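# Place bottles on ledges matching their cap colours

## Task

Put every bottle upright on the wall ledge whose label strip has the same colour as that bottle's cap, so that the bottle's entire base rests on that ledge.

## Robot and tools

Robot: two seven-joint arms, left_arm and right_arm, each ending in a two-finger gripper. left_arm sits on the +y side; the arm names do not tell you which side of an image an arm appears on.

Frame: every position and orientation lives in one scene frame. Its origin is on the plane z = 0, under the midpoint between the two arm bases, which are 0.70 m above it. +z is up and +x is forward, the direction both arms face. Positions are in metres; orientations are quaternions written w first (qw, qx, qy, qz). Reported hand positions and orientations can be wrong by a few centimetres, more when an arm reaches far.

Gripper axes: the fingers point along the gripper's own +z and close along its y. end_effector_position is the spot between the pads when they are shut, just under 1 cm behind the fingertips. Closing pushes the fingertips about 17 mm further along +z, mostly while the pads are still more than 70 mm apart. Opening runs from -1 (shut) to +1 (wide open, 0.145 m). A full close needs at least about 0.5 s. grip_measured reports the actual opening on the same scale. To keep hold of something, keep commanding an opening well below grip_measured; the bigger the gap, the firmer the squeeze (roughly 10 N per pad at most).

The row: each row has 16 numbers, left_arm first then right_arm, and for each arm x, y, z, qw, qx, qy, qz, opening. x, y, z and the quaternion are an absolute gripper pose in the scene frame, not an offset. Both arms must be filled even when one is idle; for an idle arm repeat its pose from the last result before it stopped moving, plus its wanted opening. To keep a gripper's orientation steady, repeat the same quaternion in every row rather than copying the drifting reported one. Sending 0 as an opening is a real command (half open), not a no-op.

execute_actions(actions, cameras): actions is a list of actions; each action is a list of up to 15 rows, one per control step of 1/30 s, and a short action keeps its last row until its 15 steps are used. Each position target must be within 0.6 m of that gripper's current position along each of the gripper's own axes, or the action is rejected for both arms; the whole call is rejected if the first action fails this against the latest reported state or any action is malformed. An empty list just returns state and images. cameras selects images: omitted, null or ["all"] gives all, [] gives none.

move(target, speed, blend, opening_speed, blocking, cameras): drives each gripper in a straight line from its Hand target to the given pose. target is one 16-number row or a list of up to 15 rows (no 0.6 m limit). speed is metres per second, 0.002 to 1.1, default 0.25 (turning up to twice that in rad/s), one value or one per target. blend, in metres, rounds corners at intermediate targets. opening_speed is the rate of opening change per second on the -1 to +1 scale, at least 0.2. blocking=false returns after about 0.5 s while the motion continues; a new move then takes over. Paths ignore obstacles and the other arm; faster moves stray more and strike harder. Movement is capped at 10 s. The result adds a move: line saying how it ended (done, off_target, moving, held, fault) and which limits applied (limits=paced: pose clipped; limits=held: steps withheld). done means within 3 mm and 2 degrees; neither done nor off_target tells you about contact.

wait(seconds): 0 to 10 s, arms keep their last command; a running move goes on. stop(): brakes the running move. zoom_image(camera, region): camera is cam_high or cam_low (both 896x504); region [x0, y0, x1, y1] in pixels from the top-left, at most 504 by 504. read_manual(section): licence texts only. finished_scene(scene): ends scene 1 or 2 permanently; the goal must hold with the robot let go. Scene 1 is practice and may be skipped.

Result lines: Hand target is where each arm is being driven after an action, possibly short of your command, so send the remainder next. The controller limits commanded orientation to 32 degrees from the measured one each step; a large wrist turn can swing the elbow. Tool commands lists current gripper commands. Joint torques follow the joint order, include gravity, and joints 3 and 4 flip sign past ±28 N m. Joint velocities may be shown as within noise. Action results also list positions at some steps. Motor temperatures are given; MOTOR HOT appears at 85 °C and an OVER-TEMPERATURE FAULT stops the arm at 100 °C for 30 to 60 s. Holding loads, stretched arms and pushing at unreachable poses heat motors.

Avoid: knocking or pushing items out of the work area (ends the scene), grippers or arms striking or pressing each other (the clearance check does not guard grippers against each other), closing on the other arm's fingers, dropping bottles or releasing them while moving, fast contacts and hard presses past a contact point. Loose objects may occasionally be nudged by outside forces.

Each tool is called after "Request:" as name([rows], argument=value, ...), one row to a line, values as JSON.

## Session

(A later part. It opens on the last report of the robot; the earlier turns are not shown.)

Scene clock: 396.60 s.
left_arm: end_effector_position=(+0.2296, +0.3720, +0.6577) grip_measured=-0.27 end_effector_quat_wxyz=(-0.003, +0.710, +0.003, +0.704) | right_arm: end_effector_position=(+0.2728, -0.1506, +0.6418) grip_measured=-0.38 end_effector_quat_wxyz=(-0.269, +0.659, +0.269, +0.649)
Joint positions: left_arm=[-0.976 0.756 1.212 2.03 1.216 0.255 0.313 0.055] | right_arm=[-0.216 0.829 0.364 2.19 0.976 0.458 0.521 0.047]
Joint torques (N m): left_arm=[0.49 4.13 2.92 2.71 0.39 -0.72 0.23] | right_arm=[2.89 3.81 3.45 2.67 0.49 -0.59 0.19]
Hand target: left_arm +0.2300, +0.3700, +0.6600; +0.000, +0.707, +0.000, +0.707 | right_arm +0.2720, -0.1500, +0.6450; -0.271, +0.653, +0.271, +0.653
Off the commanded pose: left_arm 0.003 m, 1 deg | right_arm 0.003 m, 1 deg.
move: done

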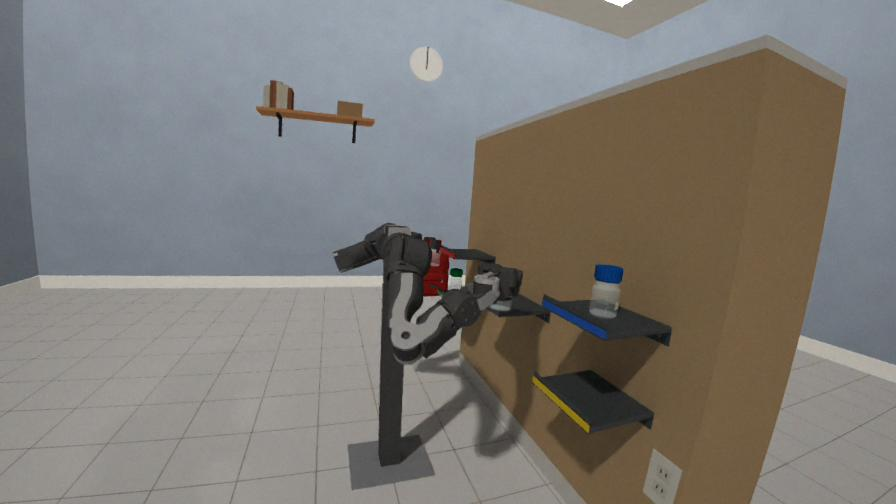

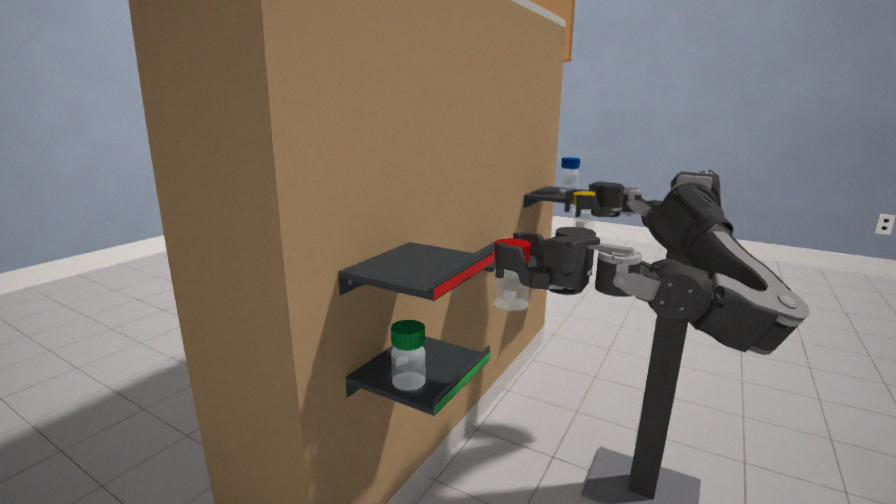

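Request:
move([
  [0.235, 0.395, 0.748, 0, 0.7071, 0, 0.7071, -0.6, 0.258, -0.165, 0.49, -0.2126, 0.6744, 0.2126, 0.6744, -0.6],
  [0.30, 0.40, 0.748, 0, 0.7071, 0, 0.7071, -0.6, 0.225, -0.27, 0.49, 0, 0.7071, 0, 0.7071, -0.6],
  [0.37, 0.40, 0.745, 0, 0.7071, 0, 0.7071, -0.6, 0.225, -0.38, 0.548, 0, 0.7071, 0, 0.7071, -0.6],
], speed=0.16)

Request:
zoom_image(camera="cam_low", region=[380, 130, 640, 300])

Request:
zoom_image(camera="cam_high", region=[480, 260, 690, 440])

Scene clock: 413.00 s.
left_arm: end_effector_position=(+0.3702, +0.3985, +0.7449) grip_measured=-0.27 end_effector_quat_wxyz=(+0.001, +0.710, -0.003, +0.705) | right_arm: end_effector_position=(+0.2248, -0.3813, +0.5473) grip_measured=-0.38 end_effector_quat_wxyz=(+0.004, +0.709, +0.000, +0.705)
Joint positions: left_arm=[-0.936 1.562 1.174 1.458 1.535 0.243 0.13 0.055] | right_arm=[-0.65 0.498 0.859 1.759 0.777 0.027 0.593 0.047]
Joint torques (N m): left_arm=[4.55 4.81 3.19 0.27 0.29 -0.96 -0.02] | right_arm=[-0.04 4.65 2.89 3.37 0.66 -0.37 0.14]
Hand target: left_arm +0.3700, +0.4000, +0.7450; +0.000, +0.707, +0.000, +0.707 | right_arm +0.2250, -0.3800, +0.5480; +0.000, +0.707, +0.000, +0.707
Off the commanded pose: left_arm 0.002 m, 1 deg | right_arm 0.001 m, 1 deg.
move: done

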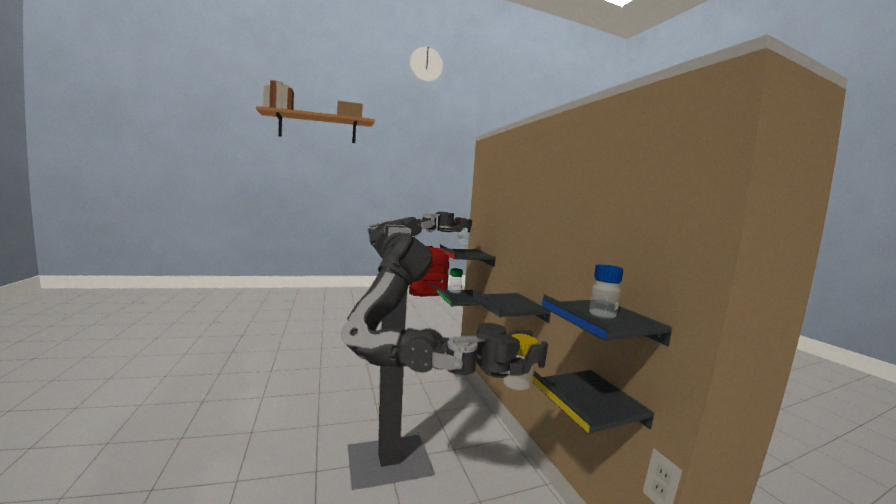

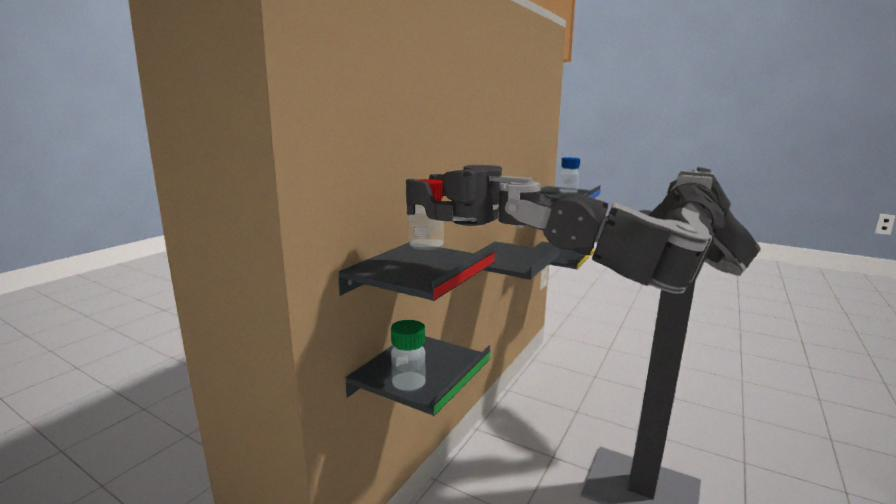

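Scaled by 1.938 (camera's finer frame: 1280x720).

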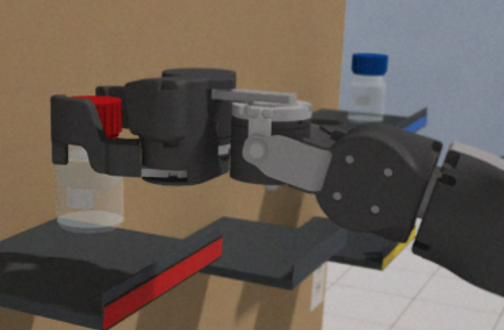

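Scaled by 2.400 (camera's finer frame: 1280x720).

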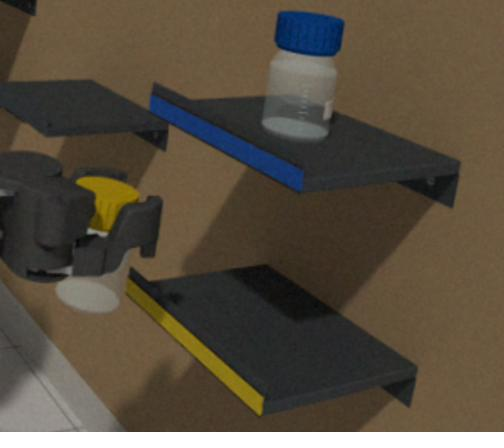

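Request:
move([
  [0.37, 0.40, 0.722, 0, 0.7071, 0, 0.7071, -0.6, 0.235, -0.41, 0.549, 0, 0.7071, 0, 0.7071, -0.6],
  [0.37, 0.40, 0.712, 0, 0.7071, 0, 0.7071, -0.6, 0.36, -0.415, 0.548, 0, 0.7071, 0, 0.7071, -0.6],
], speed=[0.08,0.13])

Request:
zoom_image(camera="cam_low", region=[380, 130, 640, 300])

Request:
zoom_image(camera="cam_high", region=[480, 260, 690, 440])

Scene clock: 429.50 s.
left_arm: end_effector_position=(+0.3707, +0.3985, +0.7124) grip_measured=-0.27 end_effector_quat_wxyz=(+0.001, +0.709, -0.003, +0.705) | right_arm: end_effector_position=(+0.3602, -0.4144, +0.5465) grip_measured=-0.38 end_effector_quat_wxyz=(-0.001, +0.710, +0.000, +0.704)
Joint positions: left_arm=[-1.034 1.539 1.131 1.478 1.542 0.1 0.129 0.055] | right_arm=[0.074 0.751 0.407 1.205 0.635 0.062 0.542 0.047]
Joint torques (N m): left_arm=[4.42 3.76 3.18 0.73 0.29 -0.95 -0.05] | right_arm=[3.76 7.45 3.17 3.45 0.49 -0.56 0.04]
Hand target: left_arm +0.3700, +0.4000, +0.7120; +0.000, +0.707, +0.000, +0.707 | right_arm +0.3600, -0.4150, +0.5481; +0.000, +0.707, +0.000, +0.707
Off the commanded pose: left_arm 0.002 m, 1 deg | right_arm 0.002 m, 0 deg.
move: done

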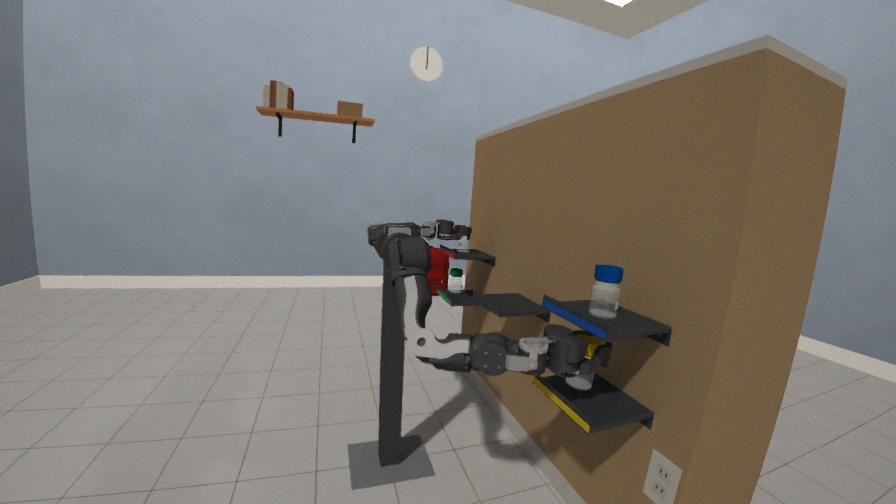

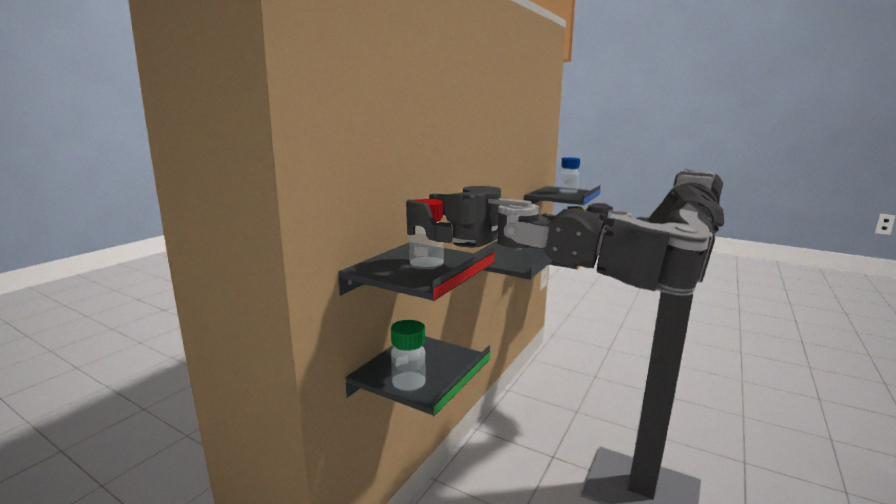

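Scaled by 1.938 (camera's finer frame: 1280x720).

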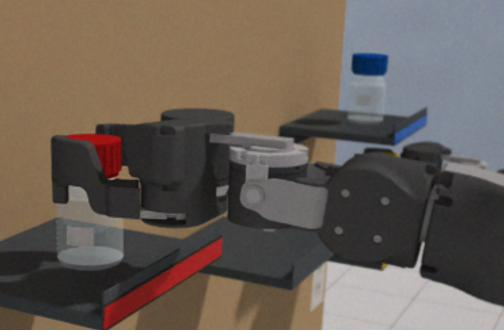

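Scaled by 2.400 (camera's finer frame: 1280x720).

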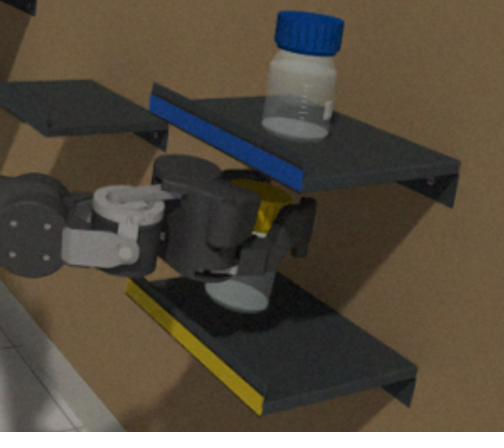

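Request:
move([
  [0.37, 0.40, 0.698, 0, 0.7071, 0, 0.7071, -0.6, 0.367, -0.415, 0.527, 0, 0.7071, 0, 0.7071, -0.6],
  [0.37, 0.40, 0.698, 0, 0.7071, 0, 0.7071, -0.6, 0.367, -0.415, 0.510, 0, 0.7071, 0, 0.7071, -0.6],
], speed=[0.04,0.03])

Request:
zoom_image(camera="cam_high", region=[480, 260, 690, 440])

Scene clock: 442.17 s.
left_arm: end_effector_position=(+0.3706, +0.3986, +0.7104) grip_measured=-0.27 end_effector_quat_wxyz=(+0.002, +0.691, -0.003, +0.723) | right_arm: end_effector_position=(+0.3662, -0.4168, +0.5091) grip_measured=-0.38 end_effector_quat_wxyz=(+0.002, +0.710, -0.003, +0.704)
Joint positions: left_arm=[-1.074 1.536 1.123 1.481 1.554 0.003 0.127 0.055] | right_arm=[0.15 0.693 0.359 1.023 0.568 -0.08 0.594 0.047]
Joint torques (N m): left_arm=[2.23 3.2 1.76 0.85 0.08 0.09 -0.01] | right_arm=[4.52 6.74 1.77 3.49 0.51 -0.58 0.17]
Hand target: left_arm +0.3698, +0.4000, +0.6980; +0.000, +0.707, +0.000, +0.707 | right_arm +0.3670, -0.4151, +0.5100; +0.000, +0.707, +0.000, +0.707
Off the commanded pose: left_arm 0.012 m, 3 deg | right_arm 0.002 m, 1 deg.
move: off_target (left_arm)

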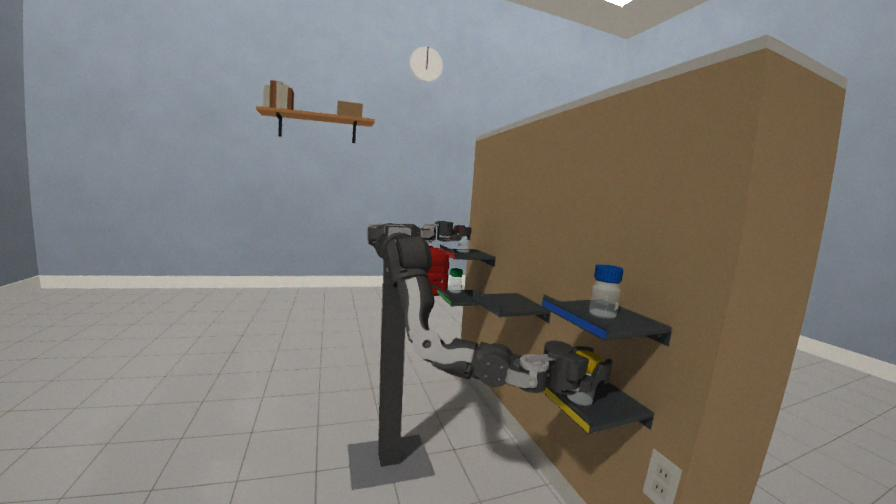

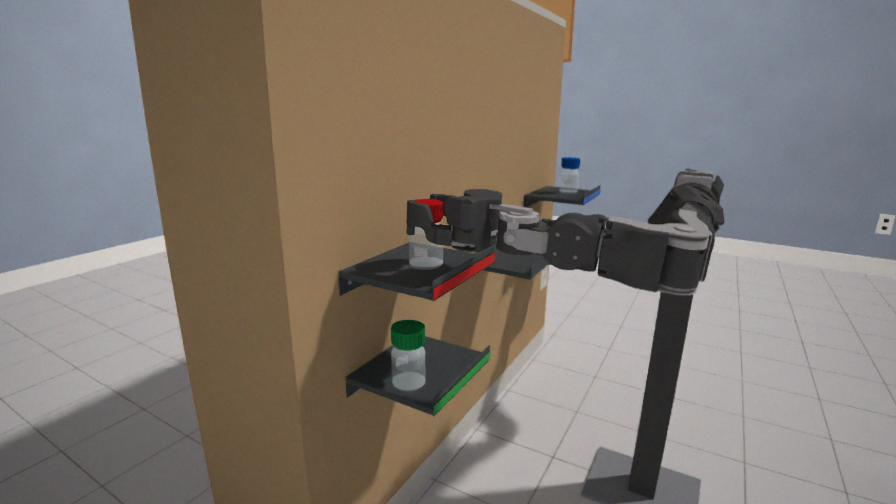

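Scaled by 2.400 (camera's finer frame: 1280x720).

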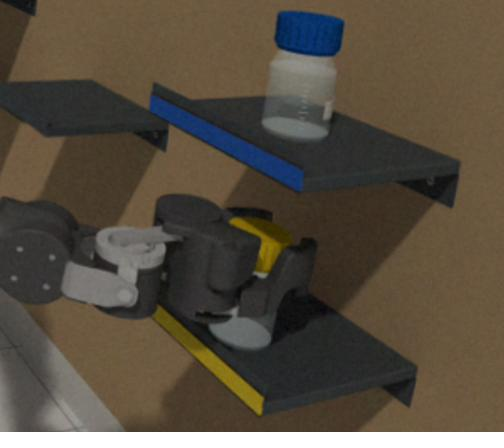

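Request:
zoom_image(camera="cam_high", region=[540, 335, 640, 415])

Request:
zoom_image(camera="cam_low", region=[400, 180, 520, 290])

Scaled by 5.040 (camera's finer frame: 1280x720).

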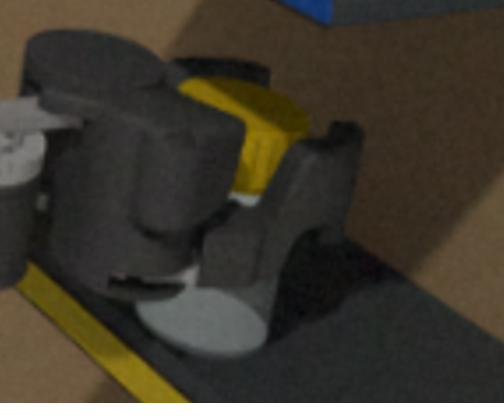

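Scaled by 4.200 (camera's finer frame: 1280x720).

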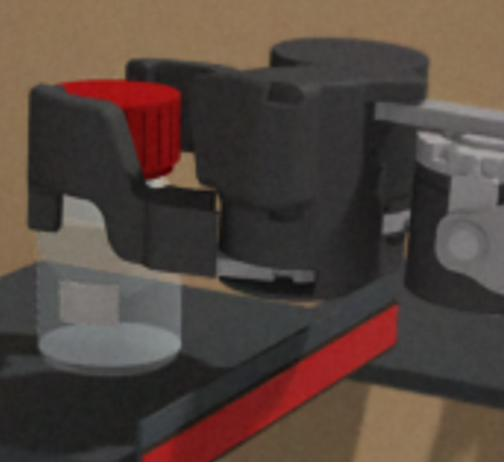

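Request:
move([
  [0.37, 0.40, 0.708, 0, 0.7071, 0, 0.7071, -0.6, 0.370, -0.415, 0.528, 0, 0.7071, 0, 0.7071, -0.6],
  [0.37, 0.40, 0.708, 0, 0.7071, 0, 0.7071, 0.3, 0.370, -0.415, 0.528, 0, 0.7071, 0, 0.7071, -0.6],
  [0.25, 0.385, 0.714, 0, 0.7071, 0, 0.7071, 0.3, 0.405, -0.415, 0.528, 0, 0.7071, 0, 0.7071, -0.6],
], speed=[0.05,0.1,0.12], opening_speed=0.8)

Request:
zoom_image(camera="cam_high", region=[540, 315, 660, 415])

Scene clock: 493.77 s.
left_arm: end_effector_position=(+0.2498, +0.3863, +0.7141) grip_measured=+0.30 end_effector_quat_wxyz=(-0.002, +0.706, +0.003, +0.708) | right_arm: end_effector_position=(+0.4043, -0.4162, +0.5263) grip_measured=-0.38 end_effector_quat_wxyz=(+0.001, +0.711, -0.002, +0.703)
Joint positions: left_arm=[-1.093 0.971 1.449 1.932 1.415 0.347 0.242 0.098] | right_arm=[0.38 0.691 0.273 0.887 0.485 -0.042 0.594 0.047]
Joint torques (N m): left_arm=[0.17 4 3.37 1.18 0.28 -0.5 0.23] | right_arm=[5.53 6.53 1.58 3.66 0.53 -0.59 0.17]
Hand target: left_arm +0.2500, +0.3850, +0.7140; +0.000, +0.707, +0.000, +0.707 | right_arm +0.4050, -0.4150, +0.5279; +0.000, +0.707, +0.000, +0.707
Off the commanded pose: left_arm 0.001 m, 0 deg | right_arm 0.002 m, 1 deg.
move: done; target 2's new opening was sent with left_arm's hand 0.004 m and 1 deg from that target

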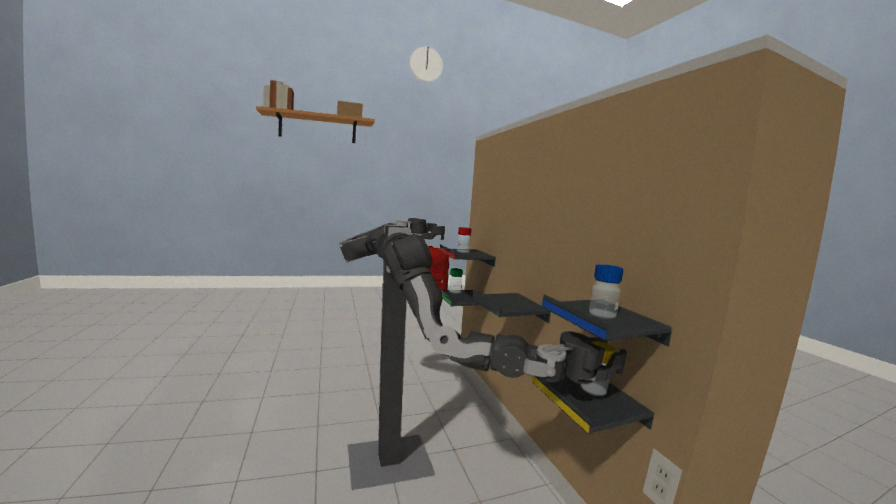

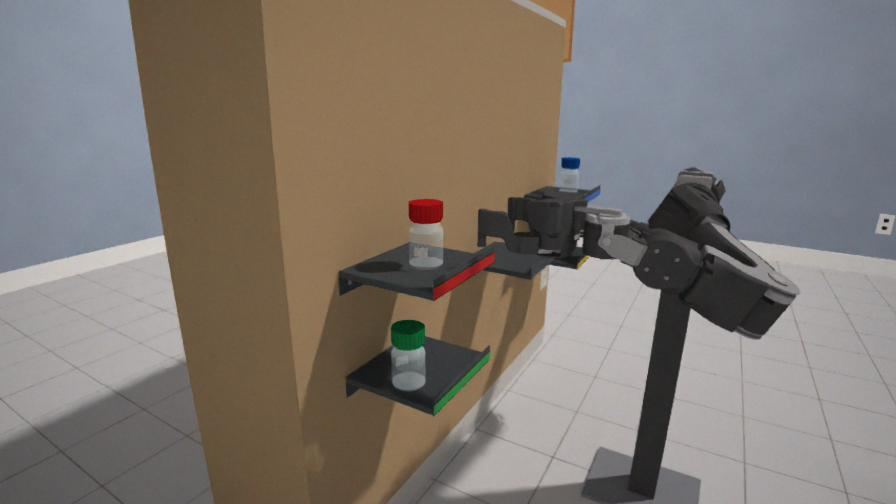

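Scaled by 4.200 (camera's finer frame: 1280x720).

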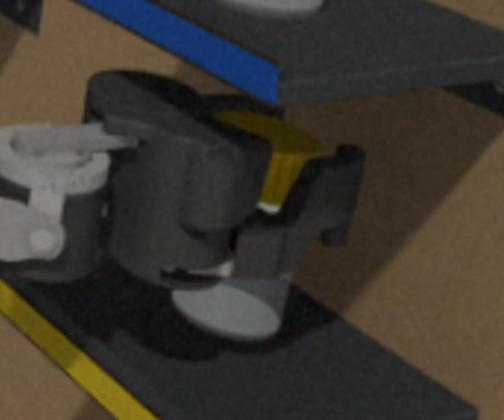

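Request:
move(target=[0.25, 0.385, 0.714, 0, 0.7071, 0, 0.7071, 0.3, 0.405, -0.415, 0.511, 0, 0.7071, 0, 0.7071, -0.6], speed=0.04, cameras=["cam_high"])

Request:
zoom_image(camera="cam_high", region=[540, 325, 660, 425])

Scene clock: 499.47 s.
left_arm: end_effector_position=(+0.2498, +0.3863, +0.7141) grip_measured=+0.30 end_effector_quat_wxyz=(-0.002, +0.706, +0.003, +0.708) | right_arm: end_effector_position=(+0.4040, -0.4165, +0.5092) grip_measured=-0.38 end_effector_quat_wxyz=(+0.001, +0.710, -0.003, +0.704)
Joint positions: left_arm=[-1.093 0.971 1.449 1.932 1.415 0.347 0.242 0.098] | right_arm=[0.399 0.668 0.271 0.802 0.462 -0.115 0.62 0.047]
Joint torques (N m): left_arm=[0.17 4 3.37 1.18 0.27 -0.5 0.23] | right_arm=[5.66 6.32 1.32 3.71 0.51 -0.56 0.17]
Hand target: left_arm +0.2500, +0.3850, +0.7140; +0.000, +0.707, +0.000, +0.707 | right_arm +0.4050, -0.4150, +0.5110; +0.000, +0.707, +0.000, +0.707
Off the commanded pose: left_arm 0.001 m, 0 deg | right_arm 0.003 m, 1 deg.
move: done

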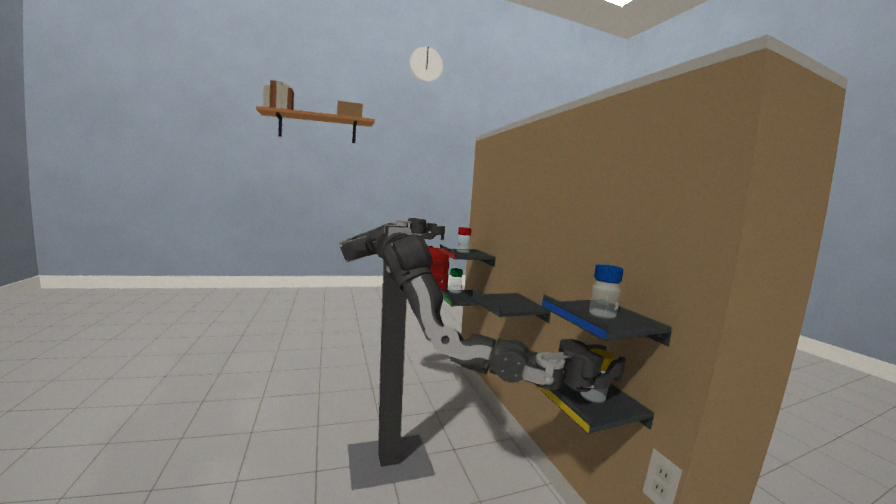

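Scaled by 4.200 (camera's finer frame: 1280x720).

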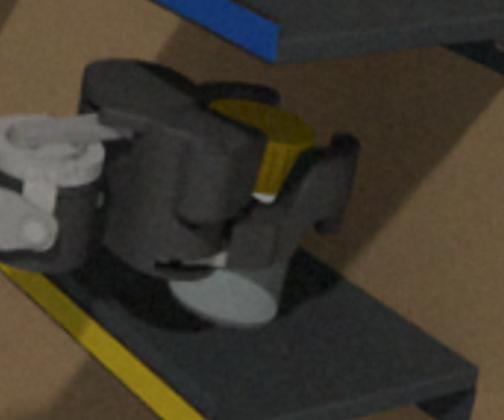

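Request:
move(target=[0.25, 0.385, 0.714, 0, 0.7071, 0, 0.7071, 0.3, 0.405, -0.415, 0.501, 0, 0.7071, 0, 0.7071, -0.6], speed=0.03, cameras=["cam_high"])

Request:
zoom_image(camera="cam_high", region=[540, 325, 660, 425])

Scene clock: 508.00 s.
left_arm: end_effector_position=(+0.2498, +0.3863, +0.7141) grip_measured=+0.30 end_effector_quat_wxyz=(-0.002, +0.706, +0.003, +0.708) | right_arm: end_effector_position=(+0.4053, -0.4175, +0.5083) grip_measured=-0.38 end_effector_quat_wxyz=(+0.004, +0.700, +0.000, +0.714)
Joint positions: left_arm=[-1.093 0.971 1.449 1.932 1.415 0.347 0.242 0.098] | right_arm=[0.421 0.664 0.262 0.752 0.467 -0.177 0.635 0.047]
Joint torques (N m): left_arm=[0.17 4 3.37 1.18 0.27 -0.5 0.23] | right_arm=[4.21 5.63 -0.06 2.61 0.33 -0.12 0.07]
Hand target: left_arm +0.2500, +0.3850, +0.7140; +0.000, +0.707, +0.000, +0.707 | right_arm +0.4049, -0.4150, +0.5010; +0.000, +0.707, +0.000, +0.707
Off the commanded pose: left_arm 0.001 m, 0 deg | right_arm 0.008 m, 1 deg.
move: off_target (right_arm)

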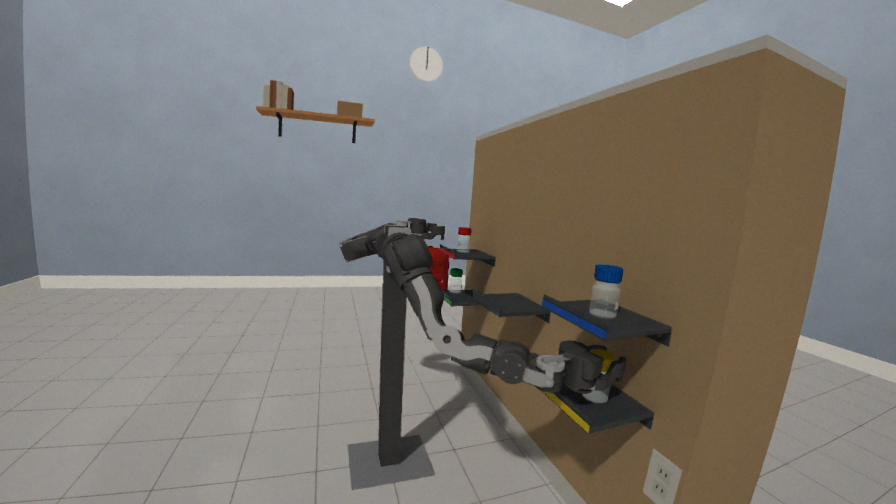

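Scaled by 4.200 (camera's finer frame: 1280x720).

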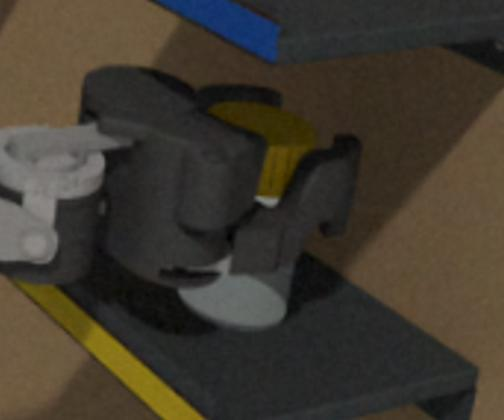

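Request:
move(target=[0.25, 0.385, 0.714, 0, 0.7071, 0, 0.7071, 0.3, 0.378, -0.415, 0.499, 0, 0.7071, 0, 0.7071, -0.6], speed=0.04, cameras=["cam_high"])

Request:
zoom_image(camera="cam_high", region=[540, 325, 660, 425])

Scene clock: 519.57 s.
left_arm: end_effector_position=(+0.2498, +0.3863, +0.7141) grip_measured=+0.30 end_effector_quat_wxyz=(-0.002, +0.706, +0.003, +0.708) | right_arm: end_effector_position=(+0.3794, -0.4151, +0.5089) grip_measured=-0.38 end_effector_quat_wxyz=(+0.001, +0.694, +0.003, +0.720)
Joint positions: left_arm=[-1.093 0.971 1.449 1.932 1.415 0.347 0.242 0.098] | right_arm=[0.238 0.693 0.288 0.916 0.58 -0.169 0.609 0.047]
Joint torques (N m): left_arm=[0.17 4 3.37 1.18 0.27 -0.5 0.22] | right_arm=[2.49 6.9 0.58 2.62 0.17 0.21 -0.21]
Hand target: left_arm +0.2500, +0.3850, +0.7140; +0.000, +0.707, +0.000, +0.707 | right_arm +0.3778, -0.4149, +0.4990; +0.000, +0.707, +0.000, +0.707
Off the commanded pose: left_arm 0.001 m, 0 deg | right_arm 0.010 m, 2 deg.
move: off_target (right_arm)

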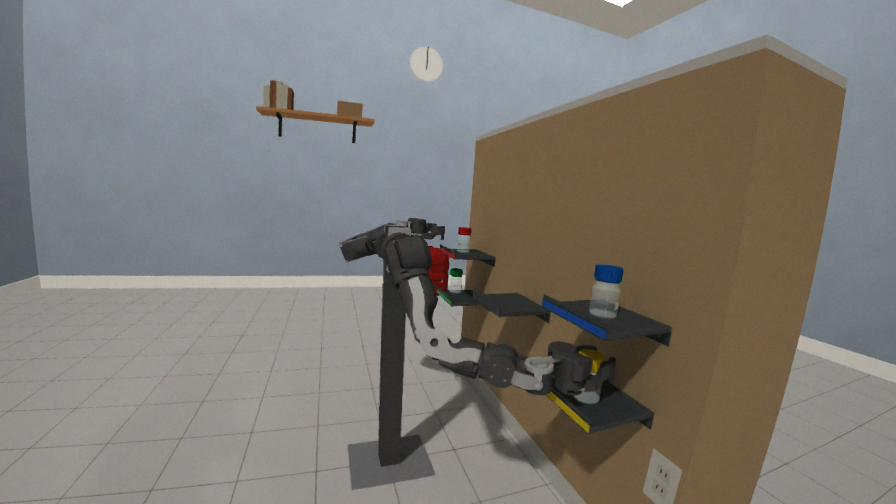

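Scaled by 4.200 (camera's finer frame: 1280x720).

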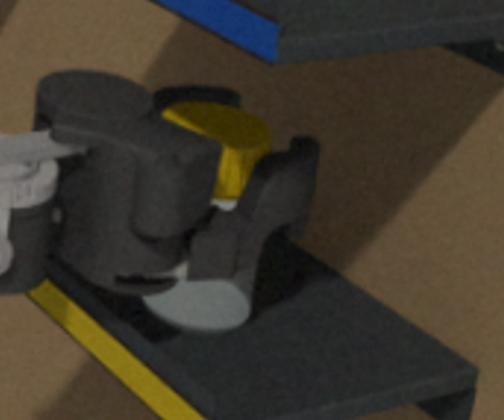

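Request:
move([
  [0.25, 0.385, 0.714, 0, 0.7071, 0, 0.7071, 0.3, 0.379, -0.415, 0.5065, 0, 0.7071, 0, 0.7071, -0.6],
  [0.25, 0.385, 0.714, 0, 0.7071, 0, 0.7071, 0.3, 0.379, -0.415, 0.5065, 0, 0.7071, 0, 0.7071, 0.25],
], speed=0.03, opening_speed=0.4, cameras=["cam_high"])

Request:
zoom_image(camera="cam_high", region=[540, 325, 660, 425])

Scene clock: 535.10 s.
left_arm: end_effector_position=(+0.2498, +0.3863, +0.7141) grip_measured=+0.30 end_effector_quat_wxyz=(-0.002, +0.706, +0.003, +0.708) | right_arm: end_effector_position=(+0.3792, -0.4148, +0.5075) grip_measured=+0.25 end_effector_quat_wxyz=(-0.001, +0.705, +0.000, +0.709)
Joint positions: left_arm=[-1.093 0.971 1.449 1.932 1.415 0.347 0.242 0.098] | right_arm=[0.228 0.701 0.286 0.94 0.578 -0.126 0.595 0.094]
Joint torques (N m): left_arm=[0.17 4 3.37 1.17 0.27 -0.5 0.23] | right_arm=[3.76 7.45 1.89 3.99 0.39 -0.19 -0.13]
Hand target: left_arm +0.2500, +0.3850, +0.7140; +0.000, +0.707, +0.000, +0.707 | right_arm +0.3790, -0.4149, +0.5065; +0.000, +0.707, +0.000, +0.707
Off the commanded pose: left_arm 0.001 m, 0 deg | right_arm 0.001 m, 0 deg.
move: done

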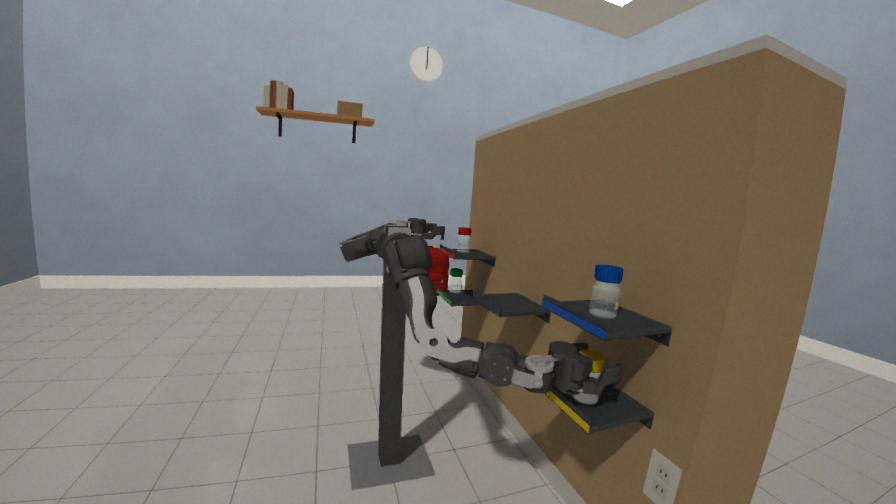

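Scaled by 4.200 (camera's finer frame: 1280x720).

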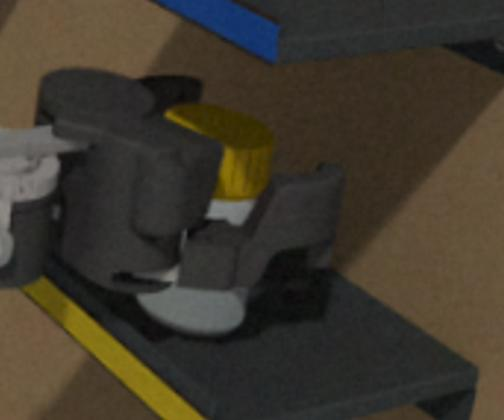

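Request:
move(target=[0.25, 0.385, 0.714, 0, 0.7071, 0, 0.7071, 0.3, 0.345, -0.415, 0.51, 0, 0.7071, 0, 0.7071, 0.25], speed=0.05, cameras=["cam_high"])

Request:
zoom_image(camera="cam_high", region=[540, 325, 660, 425])

Scene clock: 544.00 s.
left_arm: end_effector_position=(+0.2498, +0.3863, +0.7141) grip_measured=+0.30 end_effector_quat_wxyz=(-0.002, +0.706, +0.003, +0.708) | right_arm: end_effector_position=(+0.3450, -0.4143, +0.5095) grip_measured=+0.25 end_effector_quat_wxyz=(+0.000, +0.707, +0.003, +0.707)
Joint positions: left_arm=[-1.093 0.971 1.449 1.932 1.415 0.347 0.242 0.098] | right_arm=[0.016 0.703 0.406 1.121 0.628 -0.091 0.592 0.094]
Joint torques (N m): left_arm=[0.17 4 3.37 1.18 0.27 -0.5 0.22] | right_arm=[3.28 7.4 2.99 3.99 0.53 -0.22 -0.15]
Hand target: left_arm +0.2500, +0.3850, +0.7140; +0.000, +0.707, +0.000, +0.707 | right_arm +0.3450, -0.4150, +0.5101; +0.000, +0.707, +0.000, +0.707
Off the commanded pose: left_arm 0.001 m, 0 deg | right_arm 0.001 m, 0 deg.
move: done

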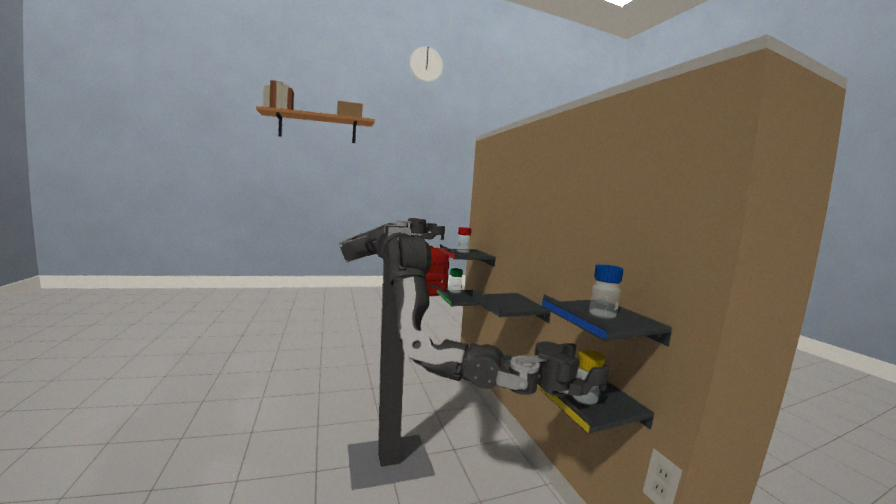

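Scaled by 4.200 (camera's finer frame: 1280x720).

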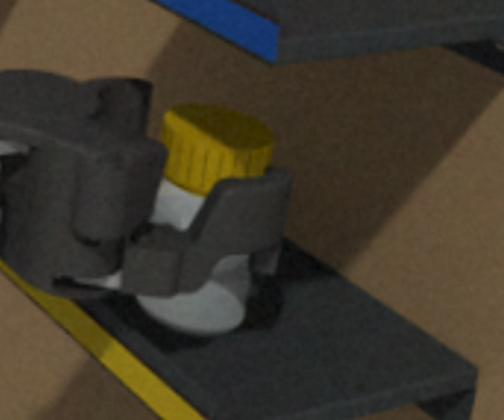

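Standing on its own. Retract fully.

Request:
move(target=[0.25, 0.385, 0.714, 0, 0.7071, 0, 0.7071, 0.3, 0.24, -0.41, 0.518, 0, 0.7071, 0, 0.7071, 0.25], speed=0.12)

Request:
zoom_image(camera="cam_high", region=[520, 235, 700, 435])

Request:
zoom_image(camera="cam_low", region=[330, 150, 630, 420])

Scene clock: 551.10 s.
left_arm: end_effector_position=(+0.2498, +0.3863, +0.7141) grip_measured=+0.30 end_effector_quat_wxyz=(-0.002, +0.706, +0.003, +0.708) | right_arm: end_effector_position=(+0.2399, -0.4107, +0.5165) grip_measured=+0.25 end_effector_quat_wxyz=(+0.001, +0.709, -0.002, +0.705)
Joint positions: left_arm=[-1.093 0.971 1.449 1.932 1.415 0.347 0.242 0.098] | right_arm=[-0.526 0.591 0.759 1.48 0.772 -0.092 0.667 0.094]
Joint torques (N m): left_arm=[0.2 4 3.37 1.17 0.27 -0.5 0.23] | right_arm=[0.3 6.05 3.4 3.44 0.52 -0.43 0.16]
Hand target: left_arm +0.2500, +0.3850, +0.7140; +0.000, +0.707, +0.000, +0.707 | right_arm +0.2400, -0.4099, +0.5179; +0.000, +0.707, +0.000, +0.707
Off the commanded pose: left_arm 0.001 m, 0 deg | right_arm 0.002 m, 0 deg.
move: done

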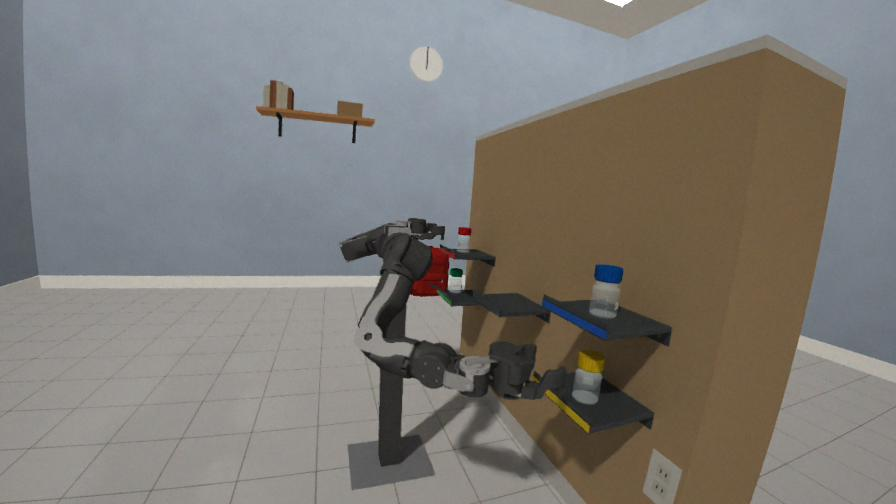

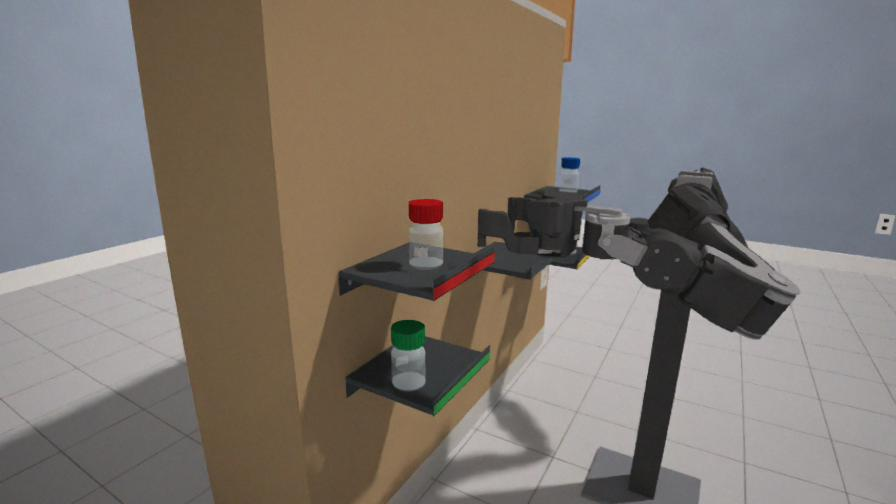

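Scaled by 2.520 (camera's finer frame: 1280x720).

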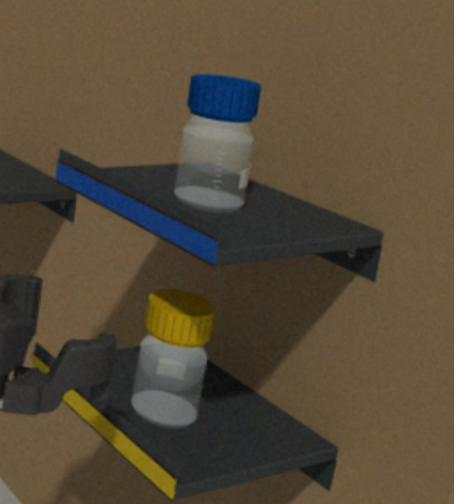

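Scaled by 1.680 (camera's finer frame: 1280x720).

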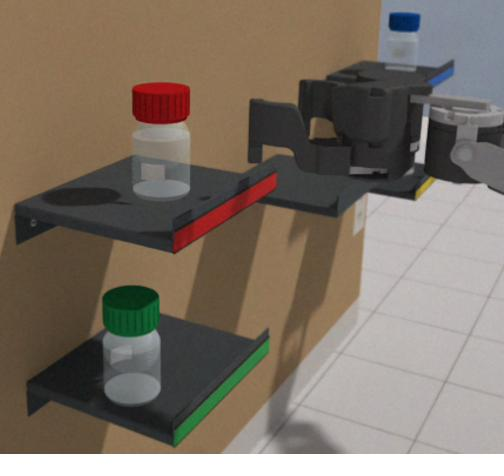

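Request:
finished_scene(scene=2)

The scene is finished: the task was done.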